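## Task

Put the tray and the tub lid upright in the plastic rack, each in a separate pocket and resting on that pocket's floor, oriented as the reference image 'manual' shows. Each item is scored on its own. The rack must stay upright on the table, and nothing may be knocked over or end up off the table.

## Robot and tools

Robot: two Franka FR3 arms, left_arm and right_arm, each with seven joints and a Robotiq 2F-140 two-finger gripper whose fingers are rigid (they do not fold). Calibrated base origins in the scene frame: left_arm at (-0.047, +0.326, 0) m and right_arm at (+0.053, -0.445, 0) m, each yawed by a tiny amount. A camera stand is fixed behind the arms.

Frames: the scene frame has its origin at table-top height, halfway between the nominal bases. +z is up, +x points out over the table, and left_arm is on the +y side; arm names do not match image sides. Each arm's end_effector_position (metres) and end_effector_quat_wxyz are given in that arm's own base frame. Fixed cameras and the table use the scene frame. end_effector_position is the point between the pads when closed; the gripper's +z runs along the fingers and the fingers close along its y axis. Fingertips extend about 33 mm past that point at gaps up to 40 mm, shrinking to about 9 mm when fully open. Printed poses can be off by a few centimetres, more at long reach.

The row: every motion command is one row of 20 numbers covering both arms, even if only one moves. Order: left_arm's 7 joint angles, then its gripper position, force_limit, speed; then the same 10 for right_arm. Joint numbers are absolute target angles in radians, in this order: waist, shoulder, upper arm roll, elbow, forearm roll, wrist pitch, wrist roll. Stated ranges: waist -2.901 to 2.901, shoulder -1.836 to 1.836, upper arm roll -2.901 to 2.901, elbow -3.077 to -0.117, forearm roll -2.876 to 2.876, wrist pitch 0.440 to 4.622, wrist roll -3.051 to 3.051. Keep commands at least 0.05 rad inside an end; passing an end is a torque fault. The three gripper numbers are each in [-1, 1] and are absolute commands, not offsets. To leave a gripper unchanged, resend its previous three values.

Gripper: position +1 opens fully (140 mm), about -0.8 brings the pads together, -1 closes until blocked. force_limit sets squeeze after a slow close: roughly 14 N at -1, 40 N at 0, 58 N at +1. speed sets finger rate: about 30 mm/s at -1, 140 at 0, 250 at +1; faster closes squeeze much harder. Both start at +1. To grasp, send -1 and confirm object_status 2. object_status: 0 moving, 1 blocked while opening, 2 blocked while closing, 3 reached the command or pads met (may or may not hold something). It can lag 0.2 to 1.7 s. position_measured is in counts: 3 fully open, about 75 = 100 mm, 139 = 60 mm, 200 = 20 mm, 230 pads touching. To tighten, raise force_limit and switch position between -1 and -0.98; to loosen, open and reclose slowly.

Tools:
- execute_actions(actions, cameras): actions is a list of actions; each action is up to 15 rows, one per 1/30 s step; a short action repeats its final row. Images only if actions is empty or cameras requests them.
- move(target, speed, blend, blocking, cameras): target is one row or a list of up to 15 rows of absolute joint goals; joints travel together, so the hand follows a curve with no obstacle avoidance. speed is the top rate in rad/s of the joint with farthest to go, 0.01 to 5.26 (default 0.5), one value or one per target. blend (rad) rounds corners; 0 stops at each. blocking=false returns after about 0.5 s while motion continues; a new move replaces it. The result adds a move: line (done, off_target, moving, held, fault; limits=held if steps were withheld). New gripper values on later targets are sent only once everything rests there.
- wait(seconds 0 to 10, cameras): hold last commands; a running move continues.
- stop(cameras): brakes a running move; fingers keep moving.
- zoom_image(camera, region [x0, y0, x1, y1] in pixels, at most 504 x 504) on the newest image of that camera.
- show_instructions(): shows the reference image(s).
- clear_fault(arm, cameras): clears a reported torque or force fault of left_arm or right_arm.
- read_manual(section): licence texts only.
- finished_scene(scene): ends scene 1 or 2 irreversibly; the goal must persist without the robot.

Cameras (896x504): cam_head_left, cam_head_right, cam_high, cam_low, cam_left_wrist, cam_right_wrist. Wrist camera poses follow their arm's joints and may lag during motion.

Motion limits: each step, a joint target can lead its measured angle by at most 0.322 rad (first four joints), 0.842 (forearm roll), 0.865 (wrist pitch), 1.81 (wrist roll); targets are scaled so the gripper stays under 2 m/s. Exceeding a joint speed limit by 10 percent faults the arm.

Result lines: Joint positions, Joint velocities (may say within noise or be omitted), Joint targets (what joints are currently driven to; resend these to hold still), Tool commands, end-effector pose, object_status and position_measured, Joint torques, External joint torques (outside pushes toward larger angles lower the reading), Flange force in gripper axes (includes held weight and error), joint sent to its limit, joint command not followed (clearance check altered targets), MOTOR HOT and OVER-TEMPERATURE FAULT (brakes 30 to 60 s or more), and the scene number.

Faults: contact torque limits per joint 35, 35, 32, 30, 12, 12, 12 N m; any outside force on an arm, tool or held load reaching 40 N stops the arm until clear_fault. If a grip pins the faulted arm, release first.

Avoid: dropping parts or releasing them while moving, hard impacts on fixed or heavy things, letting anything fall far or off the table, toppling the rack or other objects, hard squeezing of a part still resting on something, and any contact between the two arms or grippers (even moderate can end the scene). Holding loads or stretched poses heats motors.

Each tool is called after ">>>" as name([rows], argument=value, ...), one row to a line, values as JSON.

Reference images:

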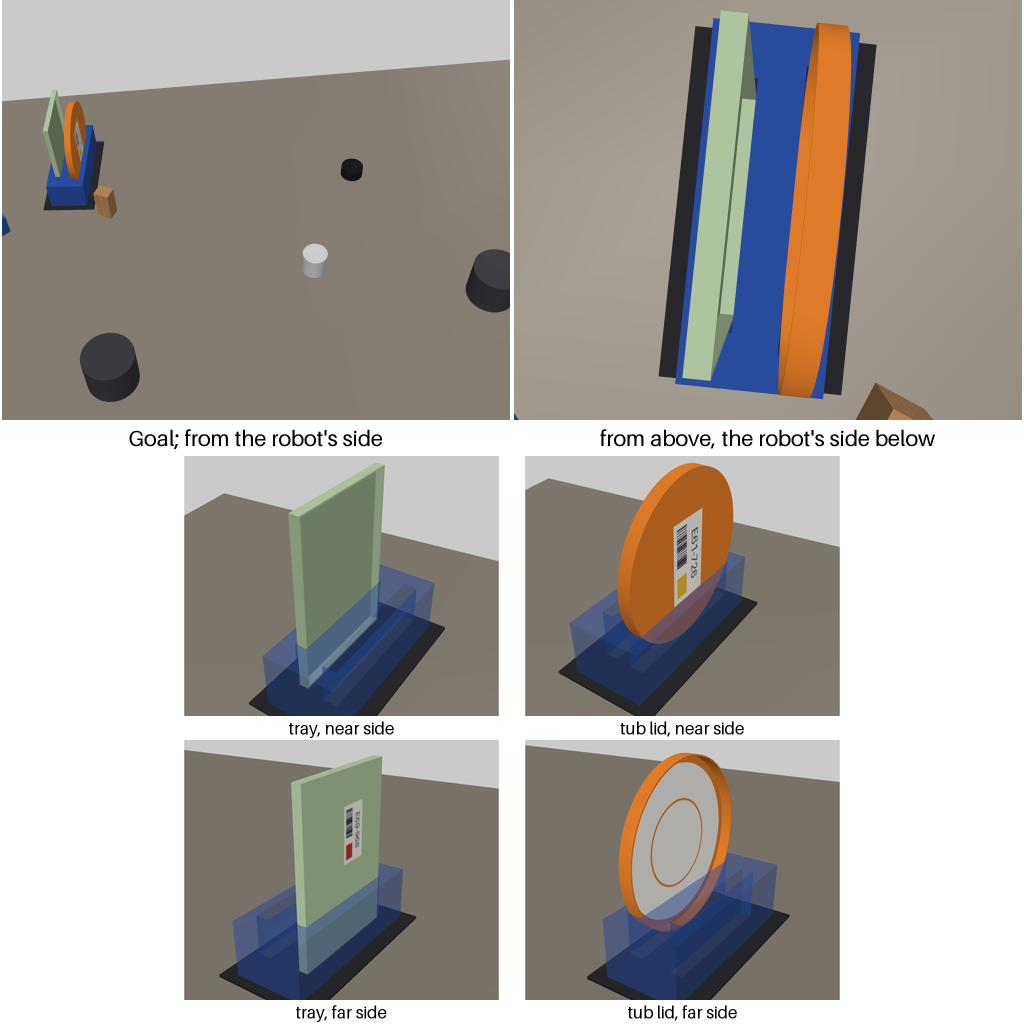

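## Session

>>> execute_actions(actions=[])

>>> zoom_image(camera="cam_head_right", region=[240, 230, 620, 400])

>>> zoom_image(camera="cam_high", region=[240, 120, 680, 360])

Scene clock: 0.00 s.
left_arm: end_effector_position=(+0.1509, +0.5011, +0.1868) position_measured=3 object_status=3 end_effector_quat_wxyz=(-0.026, -0.378, +0.908, +0.181) | right_arm: end_effector_position=(+0.2625, +0.1362, +0.3046) position_measured=3 object_status=3 end_effector_quat_wxyz=(+0.083, +0.948, -0.306, -0.026)
Joint positions: left_arm=[1.059 -0.183 0.097 -2.45 0.492 2.426 1.589] | right_arm=[0.491 -0.68 0.047 -2.457 -0.043 1.62 -0.416]
Joint velocities: within noise
Joint torques (N m): no reading
External joint torques (N m): no reading
Flange force (N): no reading
Joint targets: left_arm=[1.059 -0.183 0.097 -2.450 0.492 2.426 1.589] | right_arm=[0.491 -0.680 0.047 -2.457 -0.043 1.620 -0.416]
Tool commands: left_gripper/position=+1.0 left_gripper/force_limit=+1.0 left_gripper/speed=+1.0 right_gripper/position=+1.0 right_gripper/force_limit=+1.0 right_gripper/speed=+1.0
camera_calibration:
cam_left_wrist: T_world_to_cam=[[-0.685006, 0.639984, 0.348121, -0.274655], [0.727005, 0.569501, 0.383579, -0.458061], [0.047229, 0.515839, -0.855383, 0.03575], [0, 0, 0, 1]] pos_world=[0.143184, 0.418199, 0.301895]
cam_right_wrist: T_world_to_cam=[[-0.575996, -0.797251, 0.18061, 0.210815], [-0.728961, 0.600933, 0.327864, 0.0146197], [-0.369924, 0.0571906, -0.9273, 0.513501], [0, 0, 0, 1]] pos_world=[0.322043, 0.12992, 0.433301]

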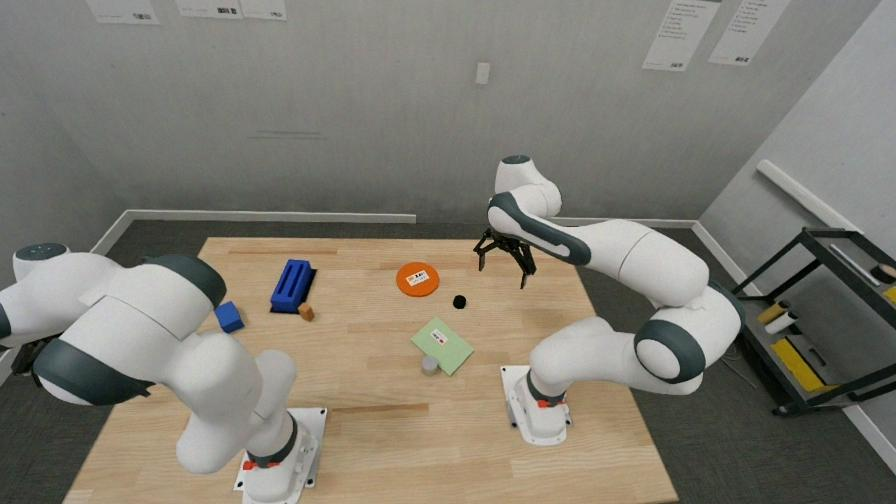

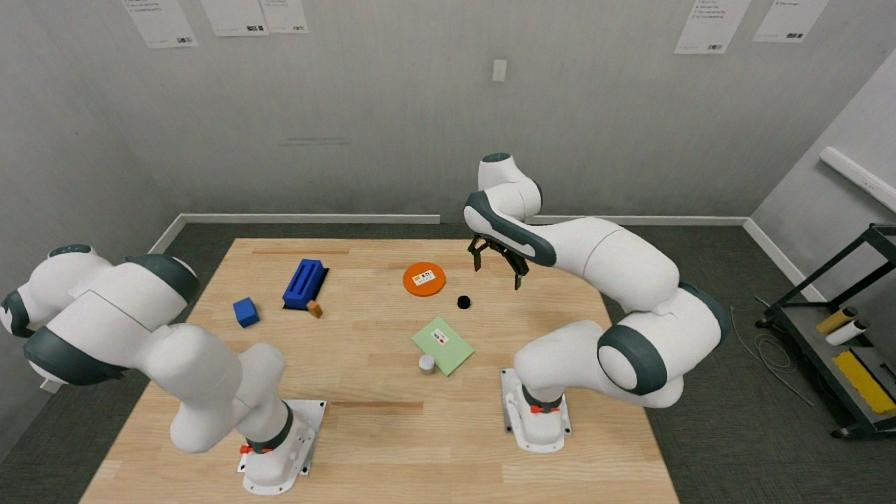

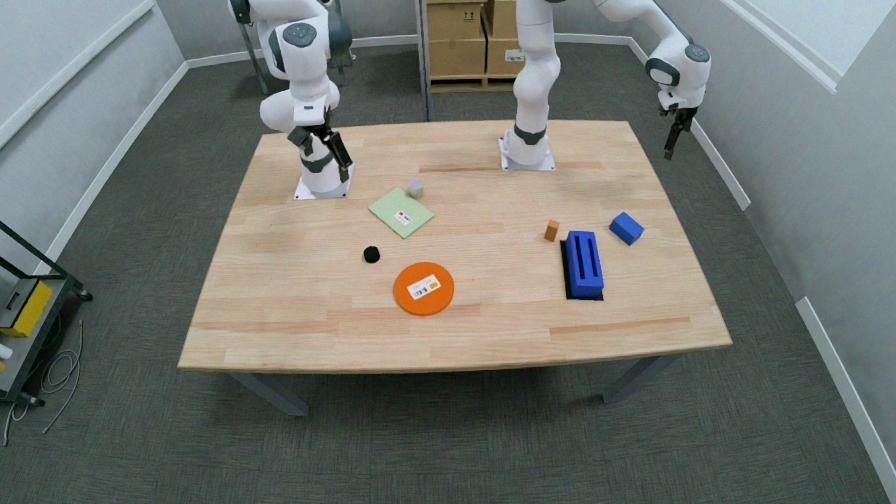

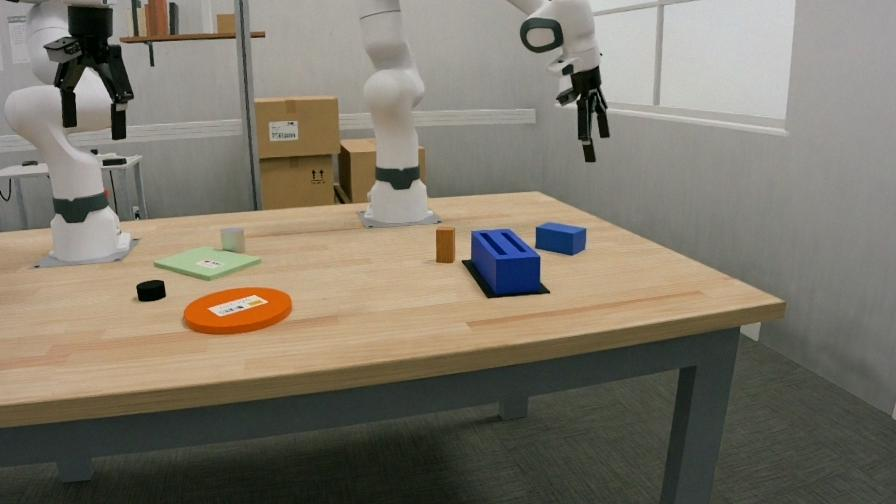

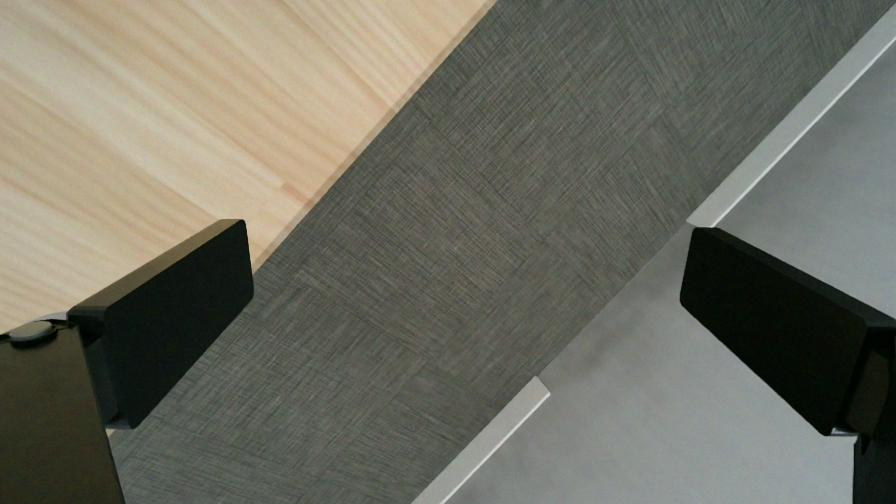

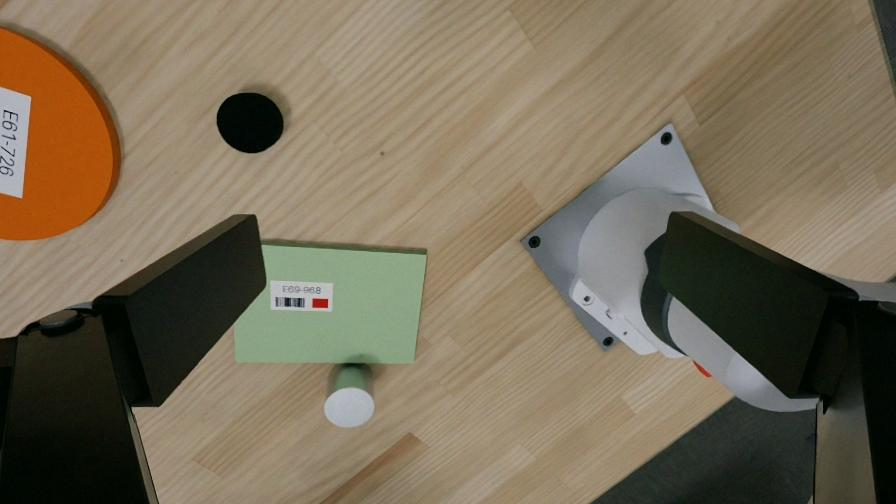

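Scaled by 1.326 from the camera's 896x504 image, which has a finer 1280x720 frame.

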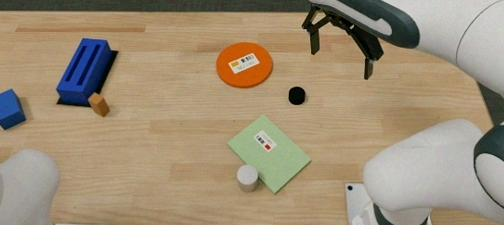

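Scaled by 1.145 from the camera's 896x504 image, which has a finer 1280x720 frame.

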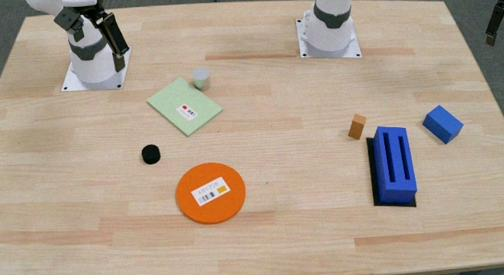

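>>> zoom_image(camera="cam_head_right", region=[220, 240, 360, 340])

>>> zoom_image(camera="cam_head_left", region=[200, 240, 340, 340])

>>> zoom_image(camera="cam_high", region=[520, 190, 660, 310])

>>> zoom_image(camera="cam_low", region=[420, 200, 600, 310])

>>> zoom_image(camera="cam_head_right", region=[380, 240, 500, 390])

Scaled by 3.600 from the camera's 896x504 image, which has a finer 1280x720 frame.

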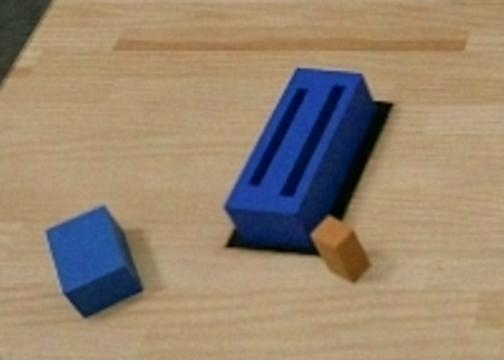

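Scaled by 3.600 from the camera's 896x504 image, which has a finer 1280x720 frame.

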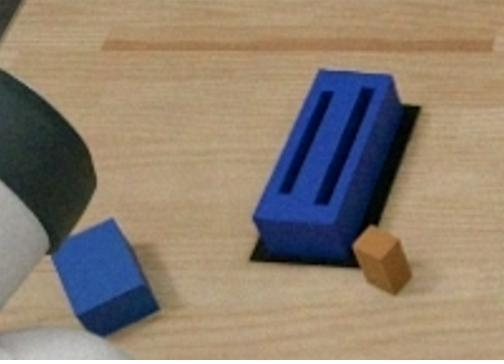

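Scaled by 3.600 from the camera's 896x504 image, which has a finer 1280x720 frame.

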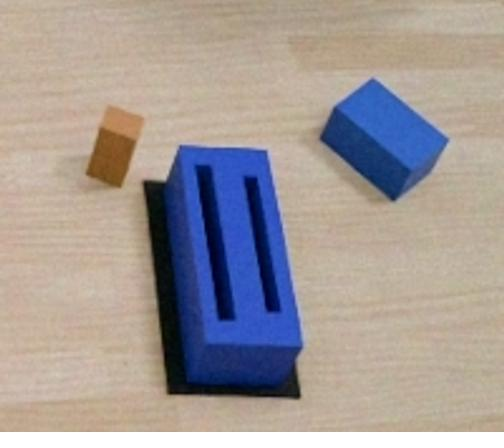

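Scaled by 2.800 from the camera's 896x504 image, which has a finer 1280x720 frame.

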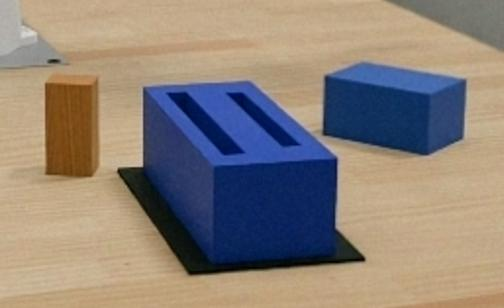

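Scaled by 3.360 from the camera's 896x504 image, which has a finer 1280x720 frame.

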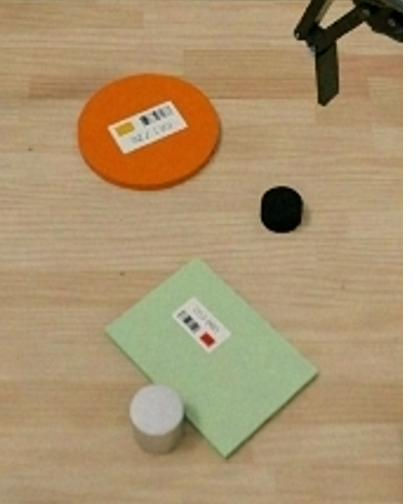

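>>> move([
  [0.192,-0.1527,0,-1.9078,0,1.7551,0.19,1,0,0,-1.3,-0.68,0.047,-2.457,-0.043,1.62,-0.416,1,0,0],
], speed=0.8, cameras=["cam_left_wrist"])

>>> zoom_image(camera="cam_left_wrist", region=[250, 30, 650, 430])

Scene clock: 128.63 s.
left_arm: end_effector_position=(+0.5048, +0.0987, +0.3508) position_measured=3 object_status=3 end_effector_quat_wxyz=(-0.002, +0.706, -0.709, +0.000) | right_arm: end_effector_position=(+0.0758, -0.2858, +0.3046) position_measured=3 object_status=3 end_effector_quat_wxyz=(-0.031, -0.354, +0.931, +0.081)
Joint positions: left_arm=[0.193 -0.155 -0.001 -1.909 0.003 1.757 0.195] | right_arm=[-1.298 -0.68 0.045 -2.457 -0.043 1.62 -0.416]
Joint velocities: left_arm=[0.001 -0.001 0 0 0 0.001 -0.005] | right_arm=[within noise]
Joint torques (N m): left_arm=[0.42 -25.46 0.95 25.48 0.27 2.35 -0.11] | right_arm=[-1.33 -9.32 -0.22 24.32 0.7 2.03 0.14]
External joint torques (N m): left_arm=[0.42 1.65 1.06 0.67 -0.47 -0.23 -0.11] | right_arm=[-1.36 -0.63 0.93 -0.17 0.11 -0.15 0.12]
Flange force (N): left_arm=[-2.6 -7.0 -2.5] | right_arm=[-1.6 1.9 0.4]
Joint targets: left_arm=[0.192 -0.153 0.000 -1.908 0.000 1.755 0.190] | right_arm=[-1.300 -0.680 0.047 -2.457 -0.043 1.620 -0.416]
move: done
camera_calibration:
cam_left_wrist: T_world_to_cam=[[-0.999962, -0.00842727, -0.00206619, 0.514087], [-0.00864569, 0.947538, 0.319526, -0.192508], [-0.000734939, 0.319532, -0.947575, 0.442846], [0, 0, 0, 1]] pos_world=[0.512729, 0.0452378, 0.482204]
Images, in order (width x height): cam_left_wrist 896x504.

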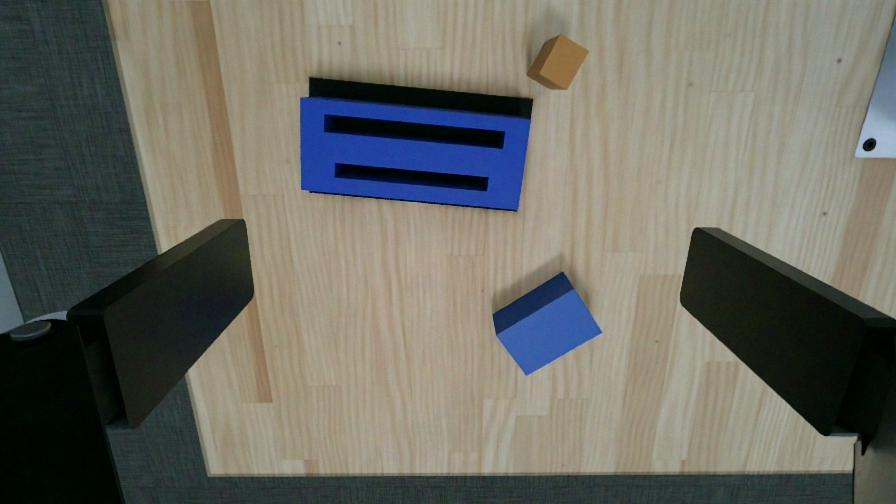

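Scaled by 1.260 from the camera's 896x504 image, which has a finer 1280x720 frame.

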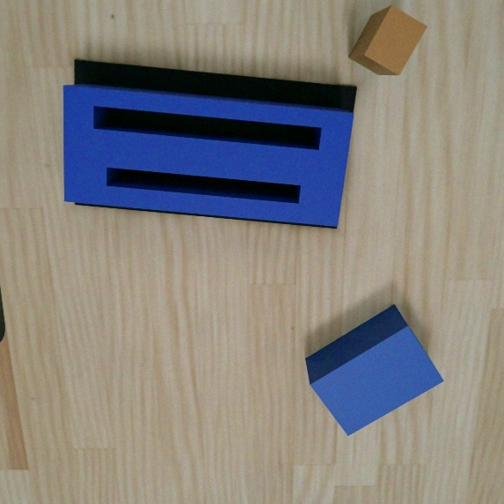

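>>> move([
  [-0.9355,0.1243,0,-2.1568,0,2.2811,-0.262,1,0,0,-1.3,-0.68,0.047,-2.457,-0.043,1.62,-0.416,1,0,0],
], speed=0.8, cameras=["cam_left_wrist"])

Scene clock: 186.50 s.
left_arm: end_effector_position=(+0.3283, -0.4461, +0.1304) position_measured=3 object_status=3 end_effector_quat_wxyz=(+0.001, -0.430, +0.903, +0.001) | right_arm: end_effector_position=(+0.0758, -0.2858, +0.3046) position_measured=3 object_status=3 end_effector_quat_wxyz=(-0.031, -0.354, +0.931, +0.081)
Joint positions: left_arm=[-0.936 0.124 -0.001 -2.156 0.002 2.279 -0.257] | right_arm=[-1.298 -0.68 0.045 -2.457 -0.043 1.62 -0.416]
Joint velocities: left_arm=[0.001 0 0.002 0.001 0.001 -0.001 -0.006] | right_arm=[within noise]
Joint torques (N m): left_arm=[0.44 -33.69 1.03 23.08 0.23 2.95 -0.14] | right_arm=[-1.29 -9.34 -0.2 24.34 0.69 2.04 0.11]
External joint torques (N m): left_arm=[0.34 1.39 0.83 0.22 -0.34 0.34 -0.14] | right_arm=[-1.3 -0.53 0.97 -0.19 0.09 -0.13 0.09]
Flange force (N): left_arm=[0.3 -4.3 2.7] | right_arm=[-1.5 1.6 0.4]
Joint targets: left_arm=[-0.935 0.124 0.000 -2.157 0.000 2.281 -0.262] | right_arm=[-1.300 -0.680 0.047 -2.457 -0.043 1.620 -0.416]
move: done
camera_calibration:
cam_left_wrist: T_world_to_cam=[[-0.784244, 0.620452, 0.00104662, 0.541812], [0.588507, 0.74333, 0.317993, 0.105646], [0.196521, 0.25, -0.948092, 0.312173], [0, 0, 0, 1]] pos_world=[0.301391, -0.492741, 0.261807]
Images, in order (width x height): cam_left_wrist 896x504.

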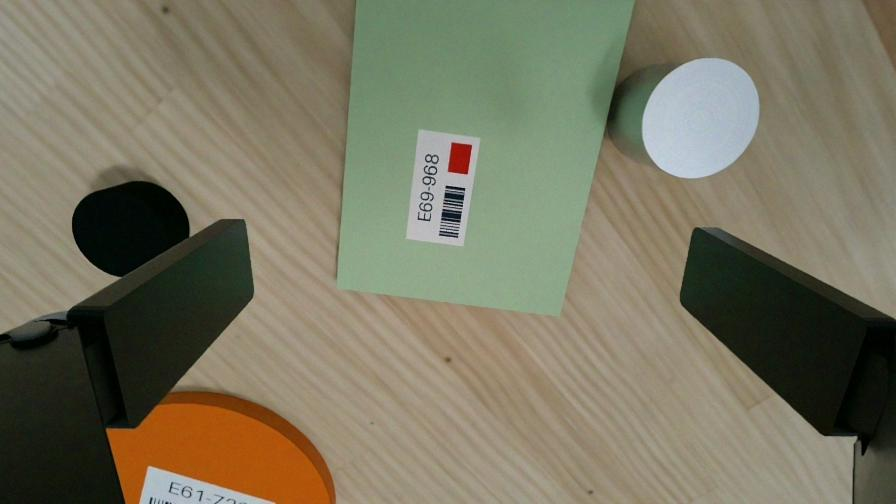

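>>> move([
  [-0.9044,0.2316,0,-2.2182,0,2.4498,-0.1028,1,0,0,-1.3,-0.68,0.047,-2.457,-0.043,1.62,-0.416,1,0,0],
], speed=0.4, cameras=["cam_left_wrist"])

Scene clock: 211.33 s.
left_arm: end_effector_position=(+0.3390, -0.4316, +0.0600) position_measured=3 object_status=3 end_effector_quat_wxyz=(+0.000, -0.376, +0.927, +0.001) | right_arm: end_effector_position=(+0.0758, -0.2858, +0.3046) position_measured=3 object_status=3 end_effector_quat_wxyz=(-0.031, -0.354, +0.931, +0.081)
Joint positions: left_arm=[-0.905 0.231 0 -2.218 0.002 2.448 -0.108] | right_arm=[-1.298 -0.68 0.045 -2.457 -0.043 1.62 -0.416]
Joint velocities: left_arm=[-0.002 0.001 -0.001 0 0.001 -0.001 0.006] | right_arm=[within noise]
Joint torques (N m): left_arm=[0.68 -35.28 0.74 21.18 0.13 2.91 0.13] | right_arm=[-1.31 -9.23 -0.23 24.33 0.69 2.05 0.1]
External joint torques (N m): left_arm=[0.51 1.42 0.39 0.27 -0.35 0.33 0.13] | right_arm=[-1.32 -0.39 0.96 -0.23 0.1 -0.13 0.09]
Flange force (N): left_arm=[-0.7 -4.2 3.4] | right_arm=[-1.3 1.3 0.5]
Joint targets: left_arm=[-0.904 0.232 0.000 -2.218 0.000 2.450 -0.103] | right_arm=[-1.300 -0.680 0.047 -2.457 -0.043 1.620 -0.416]
move: done
camera_calibration:
cam_left_wrist: T_world_to_cam=[[-0.706383, 0.707826, 0.00217744, 0.552586], [0.671635, 0.669288, 0.31774, 0.0509185], [0.223448, 0.225909, -0.948175, 0.220202], [0, 0, 0, 1]] pos_world=[0.306935, -0.47496, 0.191408]
Images, in order (width x height): cam_left_wrist 896x504.

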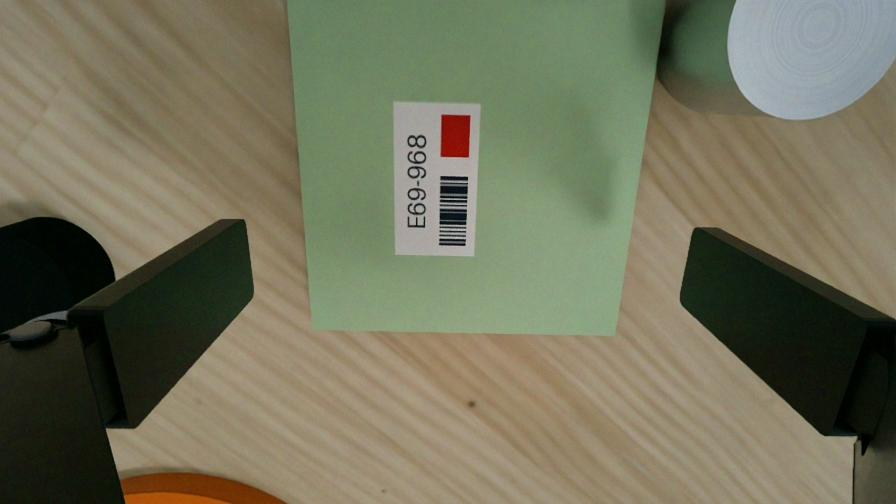

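>>> move([
  [-0.9044,0.3217,0,-2.2262,0,2.5479,-0.1028,1,0,0,-1.3,-0.68,0.047,-2.457,-0.043,1.62,-0.416,1,0,0],
  [-0.9044,0.3217,0,-2.2262,0,2.5479,-0.1028,-1,-0.1,-1,-1.3,-0.68,0.047,-2.457,-0.043,1.62,-0.416,1,0,0],
], speed=0.2, cameras=["cam_left_wrist"])

Scene clock: 228.30 s.
left_arm: end_effector_position=(+0.3461, -0.4409, +0.0386) position_measured=231 object_status=0 end_effector_quat_wxyz=(+0.004, -0.375, +0.927, -0.013) | right_arm: end_effector_position=(+0.0758, -0.2858, +0.3046) position_measured=3 object_status=3 end_effector_quat_wxyz=(-0.031, -0.354, +0.931, +0.081)
Joint positions: left_arm=[-0.905 0.285 0 -2.216 0.002 2.528 -0.106] | right_arm=[-1.298 -0.68 0.045 -2.457 -0.043 1.62 -0.416]
Joint torques (N m): left_arm=[0.69 -28.78 1.08 17.39 0.55 3.49 0.03] | right_arm=[-1.29 -9.36 -0.27 24.33 0.71 2.05 0.09]
External joint torques (N m): left_arm=[0.64 8.86 0.79 -2.84 0.1 0.84 0.03] | right_arm=[-1.31 -0.54 0.92 -0.23 0.12 -0.13 0.08]
External joint torques when the fault began: left_arm=[0.93 13.74 0.85 -3.91 -0.13 2.3 0.13]
Flange force (N): left_arm=[-0.3 -8.7 20.7] | right_arm=[-1.5 1.7 0.6]
Flange force when the fault began (N): left_arm=[-0.5 -13.4 34.6]
Joint targets: left_arm=[-0.905 0.300 0.000 -2.220 0.002 2.533 -0.106] | right_arm=[-1.300 -0.680 0.047 -2.457 -0.043 1.620 -0.416]
Tool commands: left_gripper/position=-1.0 left_gripper/force_limit=-0.098039 left_gripper/speed=-1.0 right_gripper/position=+1.0 right_gripper/force_limit=+0.0 right_gripper/speed=+0.0
FORCE FAULT: contact force on the left arm reached its limit, and that arm stopped. The contact can be on any part of that arm, not only on its tool. That arm's remaining commands of this call were not run. That arm is still stopped at the end of this call. While its stop runs, that arm takes no new command, but execute_actions still moves its gripper.
CLEAR FAULT: the left arm stays stopped (Reflex) until you call clear_fault(arm="left_arm").
move: fault (left_arm); left_arm: the shoulder is farthest, 0.037 rad from its target
camera_calibration:
cam_left_wrist: T_world_to_cam=[[-0.705008, 0.708686, -0.0269879, 0.565285], [0.667068, 0.675566, 0.314057, 0.0635697], [0.2408, 0.20341, -0.949021, 0.184606], [0, 0, 0, 1]] pos_world=[0.311672, -0.481105, 0.170486]
Images, in order (width x height): cam_left_wrist 896x504.

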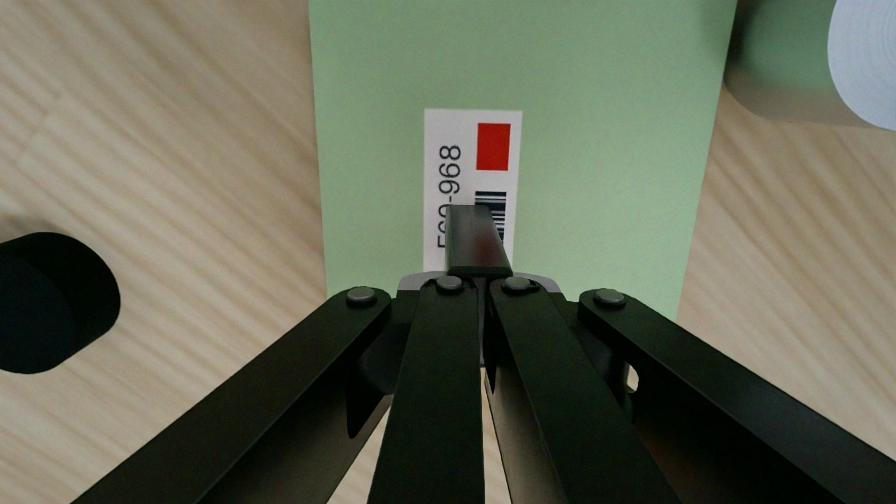

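>>> clear_fault(arm="left_arm")

>>> move([
  [-0.905,0.20,0,-2.218,0,2.418,-0.1028,-1,-0.1,-1,-1.3,-0.68,0.047,-2.457,-0.043,1.62,-0.416,1,0,0],
  [-0.9044,0.2316,0,-2.2182,0,2.4498,-0.1028,1,0,0,-1.3,-0.68,0.047,-2.457,-0.043,1.62,-0.416,1,0,0],
], speed=0.3, cameras=["cam_left_wrist"])

Scene clock: 240.90 s.
left_arm: end_effector_position=(+0.3461, -0.4409, +0.0386) position_measured=231 object_status=3 end_effector_quat_wxyz=(+0.004, -0.375, +0.927, -0.013) | right_arm: end_effector_position=(+0.0758, -0.2858, +0.3046) position_measured=3 object_status=3 end_effector_quat_wxyz=(-0.031, -0.354, +0.931, +0.081)
Joint positions: left_arm=[-0.905 0.285 0 -2.216 0.002 2.528 -0.106] | right_arm=[-1.298 -0.68 0.045 -2.457 -0.043 1.62 -0.416]
Joint torques (N m): left_arm=[0.7 -28.77 1.09 17.41 0.54 3.5 0.02] | right_arm=[-1.31 -9.29 -0.24 24.4 0.7 2.03 0.13]
External joint torques (N m): left_arm=[0.63 8.99 0.8 -2.96 0.09 0.82 0.02] | right_arm=[-1.34 -0.41 0.93 -0.23 0.11 -0.16 0.11]
Flange force (N): left_arm=[-0.3 -8.6 21.0] | right_arm=[-1.3 1.4 0.4]
Joint targets: left_arm=[-0.905 0.285 0.000 -2.216 0.002 2.528 -0.106] | right_arm=[-1.300 -0.680 0.047 -2.457 -0.043 1.620 -0.416]
Tool commands: left_gripper/position=-1.0 left_gripper/force_limit=-0.098039 left_gripper/speed=-1.0 right_gripper/position=+1.0 right_gripper/force_limit=+0.0 right_gripper/speed=+0.0
FORCE FAULT, CONTINUED: the left arm's stop, for the force fault that an earlier result reported, is over. The call counts as one of the actions that you can send in this scene. That arm's target is now where it stood when the stop ended, not its last command. That arm accepts commands again.
CLEAR FAULT: your call cleared the left arm's force fault. If the contact force or a joint's load stays at its limit, that arm stops again.

Scene clock: 244.13 s.
left_arm: end_effector_position=(+0.3391, -0.4319, +0.0606) position_measured=3 object_status=0 end_effector_quat_wxyz=(+0.001, -0.376, +0.927, +0.000) | right_arm: end_effector_position=(+0.0758, -0.2858, +0.3046) position_measured=3 object_status=3 end_effector_quat_wxyz=(-0.031, -0.354, +0.931, +0.081)
Joint positions: left_arm=[-0.905 0.23 0 -2.218 0.002 2.448 -0.106] | right_arm=[-1.298 -0.68 0.045 -2.457 -0.043 1.62 -0.416]
Joint torques (N m): left_arm=[0.61 -35.3 0.72 21.2 0.21 2.94 0.17] | right_arm=[-1.28 -9.38 -0.35 24.37 0.71 2.04 0.12]
External joint torques (N m): left_arm=[0.24 1.38 0.18 0.28 -0.26 0.35 0.17] | right_arm=[-1.27 -0.65 0.87 -0.15 0.12 -0.13 0.11]
Flange force (N): left_arm=[-0.4 -4.1 3.4] | right_arm=[-1.6 1.9 0.4]
Joint targets: left_arm=[-0.904 0.232 0.000 -2.218 0.000 2.450 -0.103] | right_arm=[-1.300 -0.680 0.047 -2.457 -0.043 1.620 -0.416]
move: done
camera_calibration:
cam_left_wrist: T_world_to_cam=[[-0.705263, 0.708945, 0.00108328, 0.552984], [0.672519, 0.668541, 0.317446, 0.050126], [0.224328, 0.224612, -0.948276, 0.219997], [0, 0, 0, 1]] pos_world=[0.306937, -0.474961, 0.192107]
Images, in order (width x height): cam_left_wrist 896x504.

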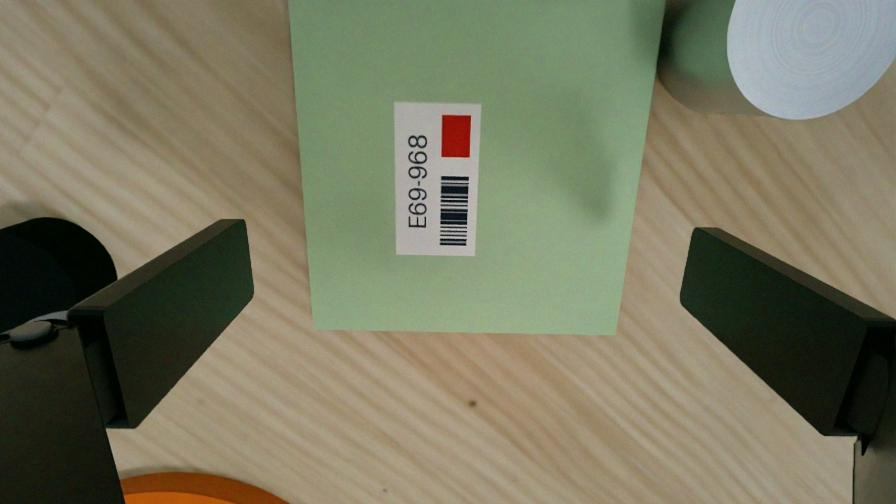

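>>> move(target=[-0.9044,0.3315,0,-2.2262,0,2.5577,-0.1028,1,0,0,-1.3,-0.68,0.047,-2.457,-0.043,1.62,-0.416,1,0,0], speed=0.08, cameras=["cam_left_wrist","cam_low"])

>>> zoom_image(camera="cam_low", region=[110, 180, 310, 300])

Scene clock: 253.10 s.
left_arm: end_effector_position=(+0.3394, -0.4324, +0.0128) position_measured=3 object_status=3 end_effector_quat_wxyz=(+0.000, -0.375, +0.927, +0.000) | right_arm: end_effector_position=(+0.0758, -0.2858, +0.3046) position_measured=3 object_status=3 end_effector_quat_wxyz=(-0.031, -0.354, +0.931, +0.081)
Joint positions: left_arm=[-0.905 0.329 0 -2.225 0.002 2.555 -0.106] | right_arm=[-1.298 -0.68 0.045 -2.457 -0.043 1.62 -0.416]
Joint velocities: left_arm=[0 0 -0.002 0.001 -0.001 0.004 -0.001] | right_arm=[within noise]
Joint torques (N m): left_arm=[0.64 -36.42 0.78 19.68 0.16 2.99 0.21] | right_arm=[-1.26 -9.3 -0.27 24.38 0.71 2.07 0.12]
External joint torques (N m): left_arm=[0.52 1.94 0.4 0.17 -0.26 0.39 0.21] | right_arm=[-1.26 -0.55 0.93 -0.14 0.12 -0.1 0.1]
Flange force (N): left_arm=[-0.9 -4.5 5.1] | right_arm=[-1.5 1.5 0.4]
Joint targets: left_arm=[-0.904 0.332 0.000 -2.226 0.000 2.558 -0.103] | right_arm=[-1.300 -0.680 0.047 -2.457 -0.043 1.620 -0.416]
move: done
camera_calibration:
cam_left_wrist: T_world_to_cam=[[-0.705161, 0.709047, 0.000458689, 0.553711], [0.672527, 0.668636, 0.317227, 0.0655388], [0.224622, 0.224005, -0.948349, 0.174251], [0, 0, 0, 1]] pos_world=[0.307238, -0.475462, 0.144206]
Images, in order (width x height): cam_low 896x504, cam_left_wrist 896x504.

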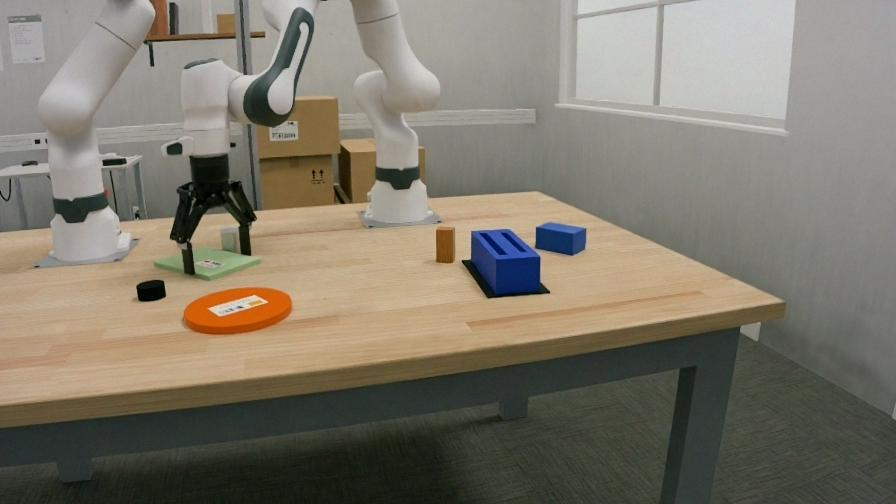

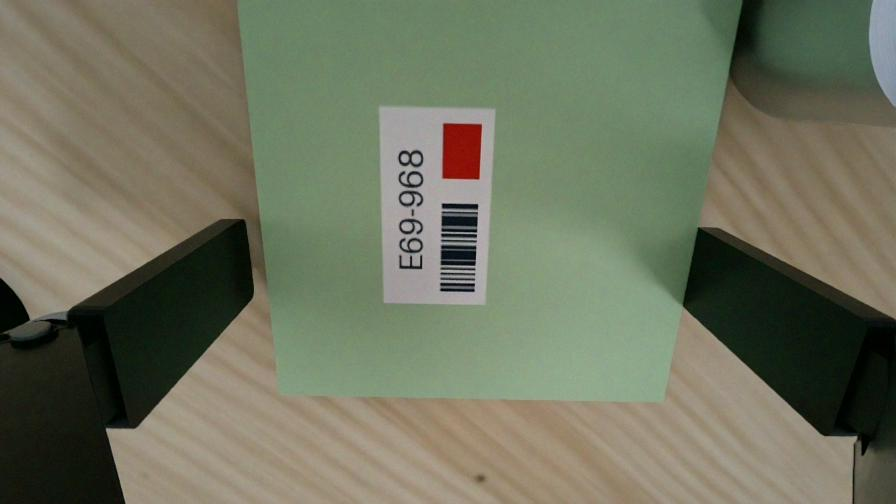

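Scaled by 2.520 from the camera's 896x504 image, which has a finer 1280x720 frame.

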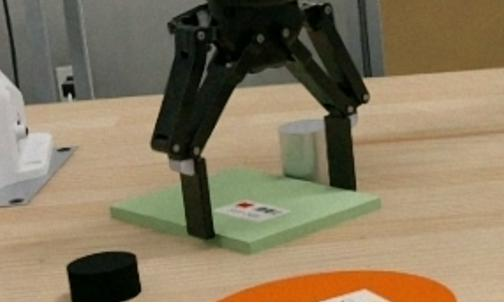

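>>> move(target=[-0.9044,0.3265,0,-2.2262,0,2.5527,-0.1028,-1,-0.3,-1,-1.3,-0.68,0.047,-2.457,-0.043,1.62,-0.416,1,0,0], speed=0.08, cameras=["cam_left_wrist"])

Scene clock: 263.97 s.
left_arm: end_effector_position=(+0.3395, -0.4326, +0.0131) position_measured=15 object_status=2 end_effector_quat_wxyz=(+0.001, -0.375, +0.927, +0.000) | right_arm: end_effector_position=(+0.0758, -0.2858, +0.3046) position_measured=3 object_status=3 end_effector_quat_wxyz=(-0.031, -0.354, +0.931, +0.081)
Joint positions: left_arm=[-0.905 0.329 0 -2.225 0.002 2.555 -0.106] | right_arm=[-1.298 -0.68 0.045 -2.457 -0.043 1.62 -0.416]
Joint torques (N m): left_arm=[0.64 -37.67 0.78 19.64 0.14 2.41 0.14] | right_arm=[-1.33 -9.28 -0.26 24.33 0.68 2.04 0.11]
External joint torques (N m): left_arm=[0.52 0.76 0.39 0.07 -0.27 -0.19 0.14] | right_arm=[-1.37 -0.44 0.89 -0.22 0.08 -0.14 0.09]
Flange force (N): left_arm=[-1.0 -2.4 1.2] | right_arm=[-1.2 1.5 0.5]
Joint targets: left_arm=[-0.904 0.327 0.000 -2.226 0.000 2.553 -0.103] | right_arm=[-1.300 -0.680 0.047 -2.457 -0.043 1.620 -0.416]
move: done
camera_calibration:
cam_left_wrist: T_world_to_cam=[[-0.704901, 0.709306, -0.000162093, 0.553845], [0.672663, 0.668559, 0.317101, 0.0653518], [0.22503, 0.223416, -0.948392, 0.174231], [0, 0, 0, 1]] pos_world=[0.307239, -0.475463, 0.144606]
Images, in order (width x height): cam_left_wrist 896x504.

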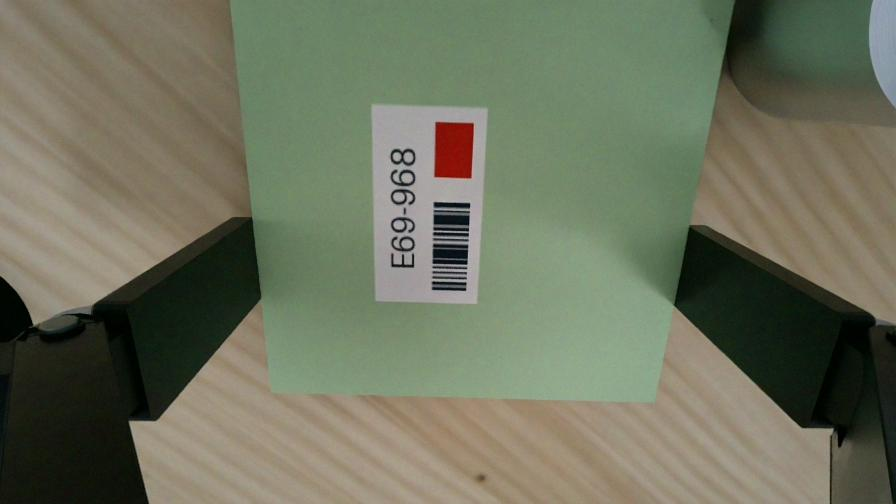

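>>> move([
  [-0.9044,0.3265,0,-2.2262,0,2.5527,-0.1028,-0.98,0.1,-1,-1.3,-0.68,0.047,-2.457,-0.043,1.62,-0.416,1,0,0],
  [-0.9044,0.2316,0,-2.2182,0,2.4498,-0.1028,-0.98,0.1,-1,-1.3,-0.68,0.047,-2.457,-0.043,1.62,-0.416,1,0,0],
], speed=0.15, cameras=["cam_left_wrist","cam_low"])

>>> zoom_image(camera="cam_low", region=[110, 150, 310, 300])

Scene clock: 274.70 s.
left_arm: end_effector_position=(+0.3392, -0.4320, +0.0589) position_measured=17 object_status=2 end_effector_quat_wxyz=(+0.001, -0.375, +0.927, +0.000) | right_arm: end_effector_position=(+0.0758, -0.2858, +0.3046) position_measured=3 object_status=3 end_effector_quat_wxyz=(-0.031, -0.354, +0.931, +0.081)
Joint positions: left_arm=[-0.905 0.233 0 -2.219 0.002 2.452 -0.106] | right_arm=[-1.298 -0.68 0.045 -2.457 -0.043 1.62 -0.416]
Joint velocities: left_arm=[-0.002 -0.001 0 0 -0.001 -0.005 -0.001] | right_arm=[within noise]
Joint torques (N m): left_arm=[0.68 -35.8 0.68 21.33 0.22 2.38 0.17] | right_arm=[-1.31 -9.24 -0.23 24.38 0.7 2.08 0.11]
External joint torques (N m): left_arm=[0.63 1.02 0.44 0.4 -0.25 -0.22 0.17] | right_arm=[-1.36 -0.39 0.91 -0.23 0.11 -0.11 0.09]
Flange force (N): left_arm=[-1.0 -4.3 1.3] | right_arm=[-1.2 1.3 0.5]
Joint targets: left_arm=[-0.904 0.232 0.000 -2.218 0.000 2.450 -0.103] | right_arm=[-1.300 -0.680 0.047 -2.457 -0.043 1.620 -0.416]
move: done
camera_calibration:
cam_left_wrist: T_world_to_cam=[[-0.704986, 0.709221, 0.000396094, 0.553164], [0.672641, 0.668447, 0.317383, 0.0505958], [0.22483, 0.224017, -0.948297, 0.217952], [0, 0, 0, 1]] pos_world=[0.306938, -0.474961, 0.190406]
Images, in order (width x height): cam_low 896x504, cam_left_wrist 896x504.

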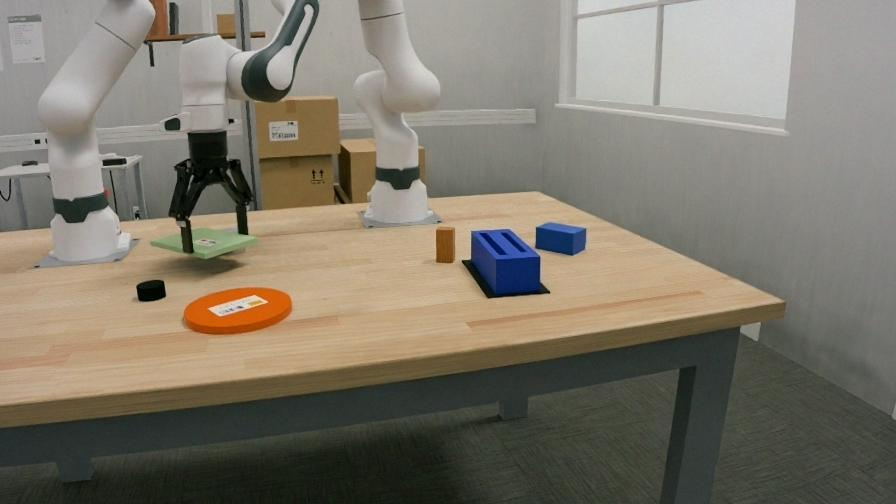

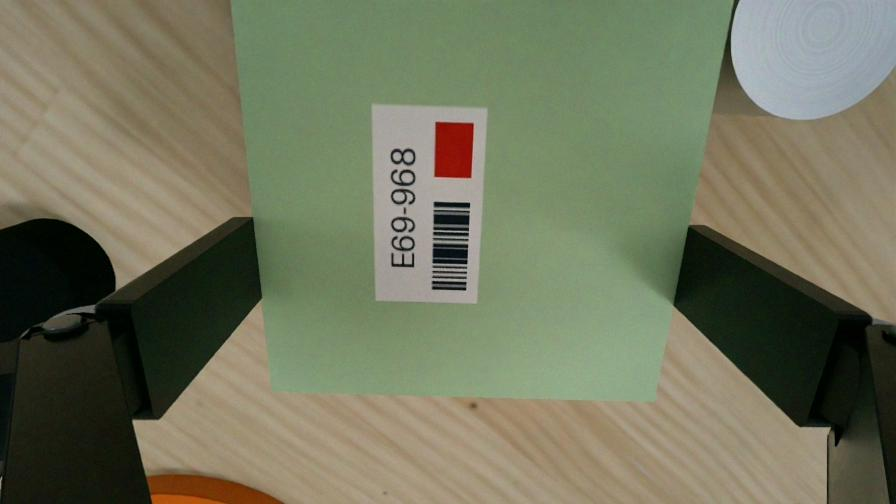

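Scaled by 2.520 from the camera's 896x504 image, which has a finer 1280x720 frame.

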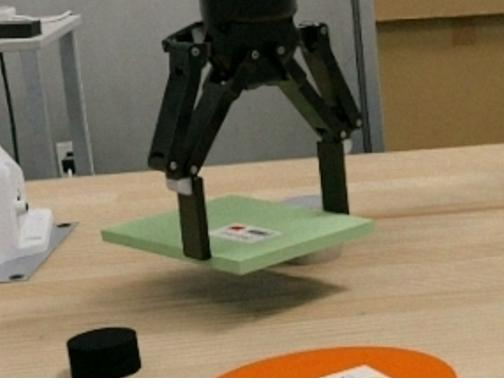

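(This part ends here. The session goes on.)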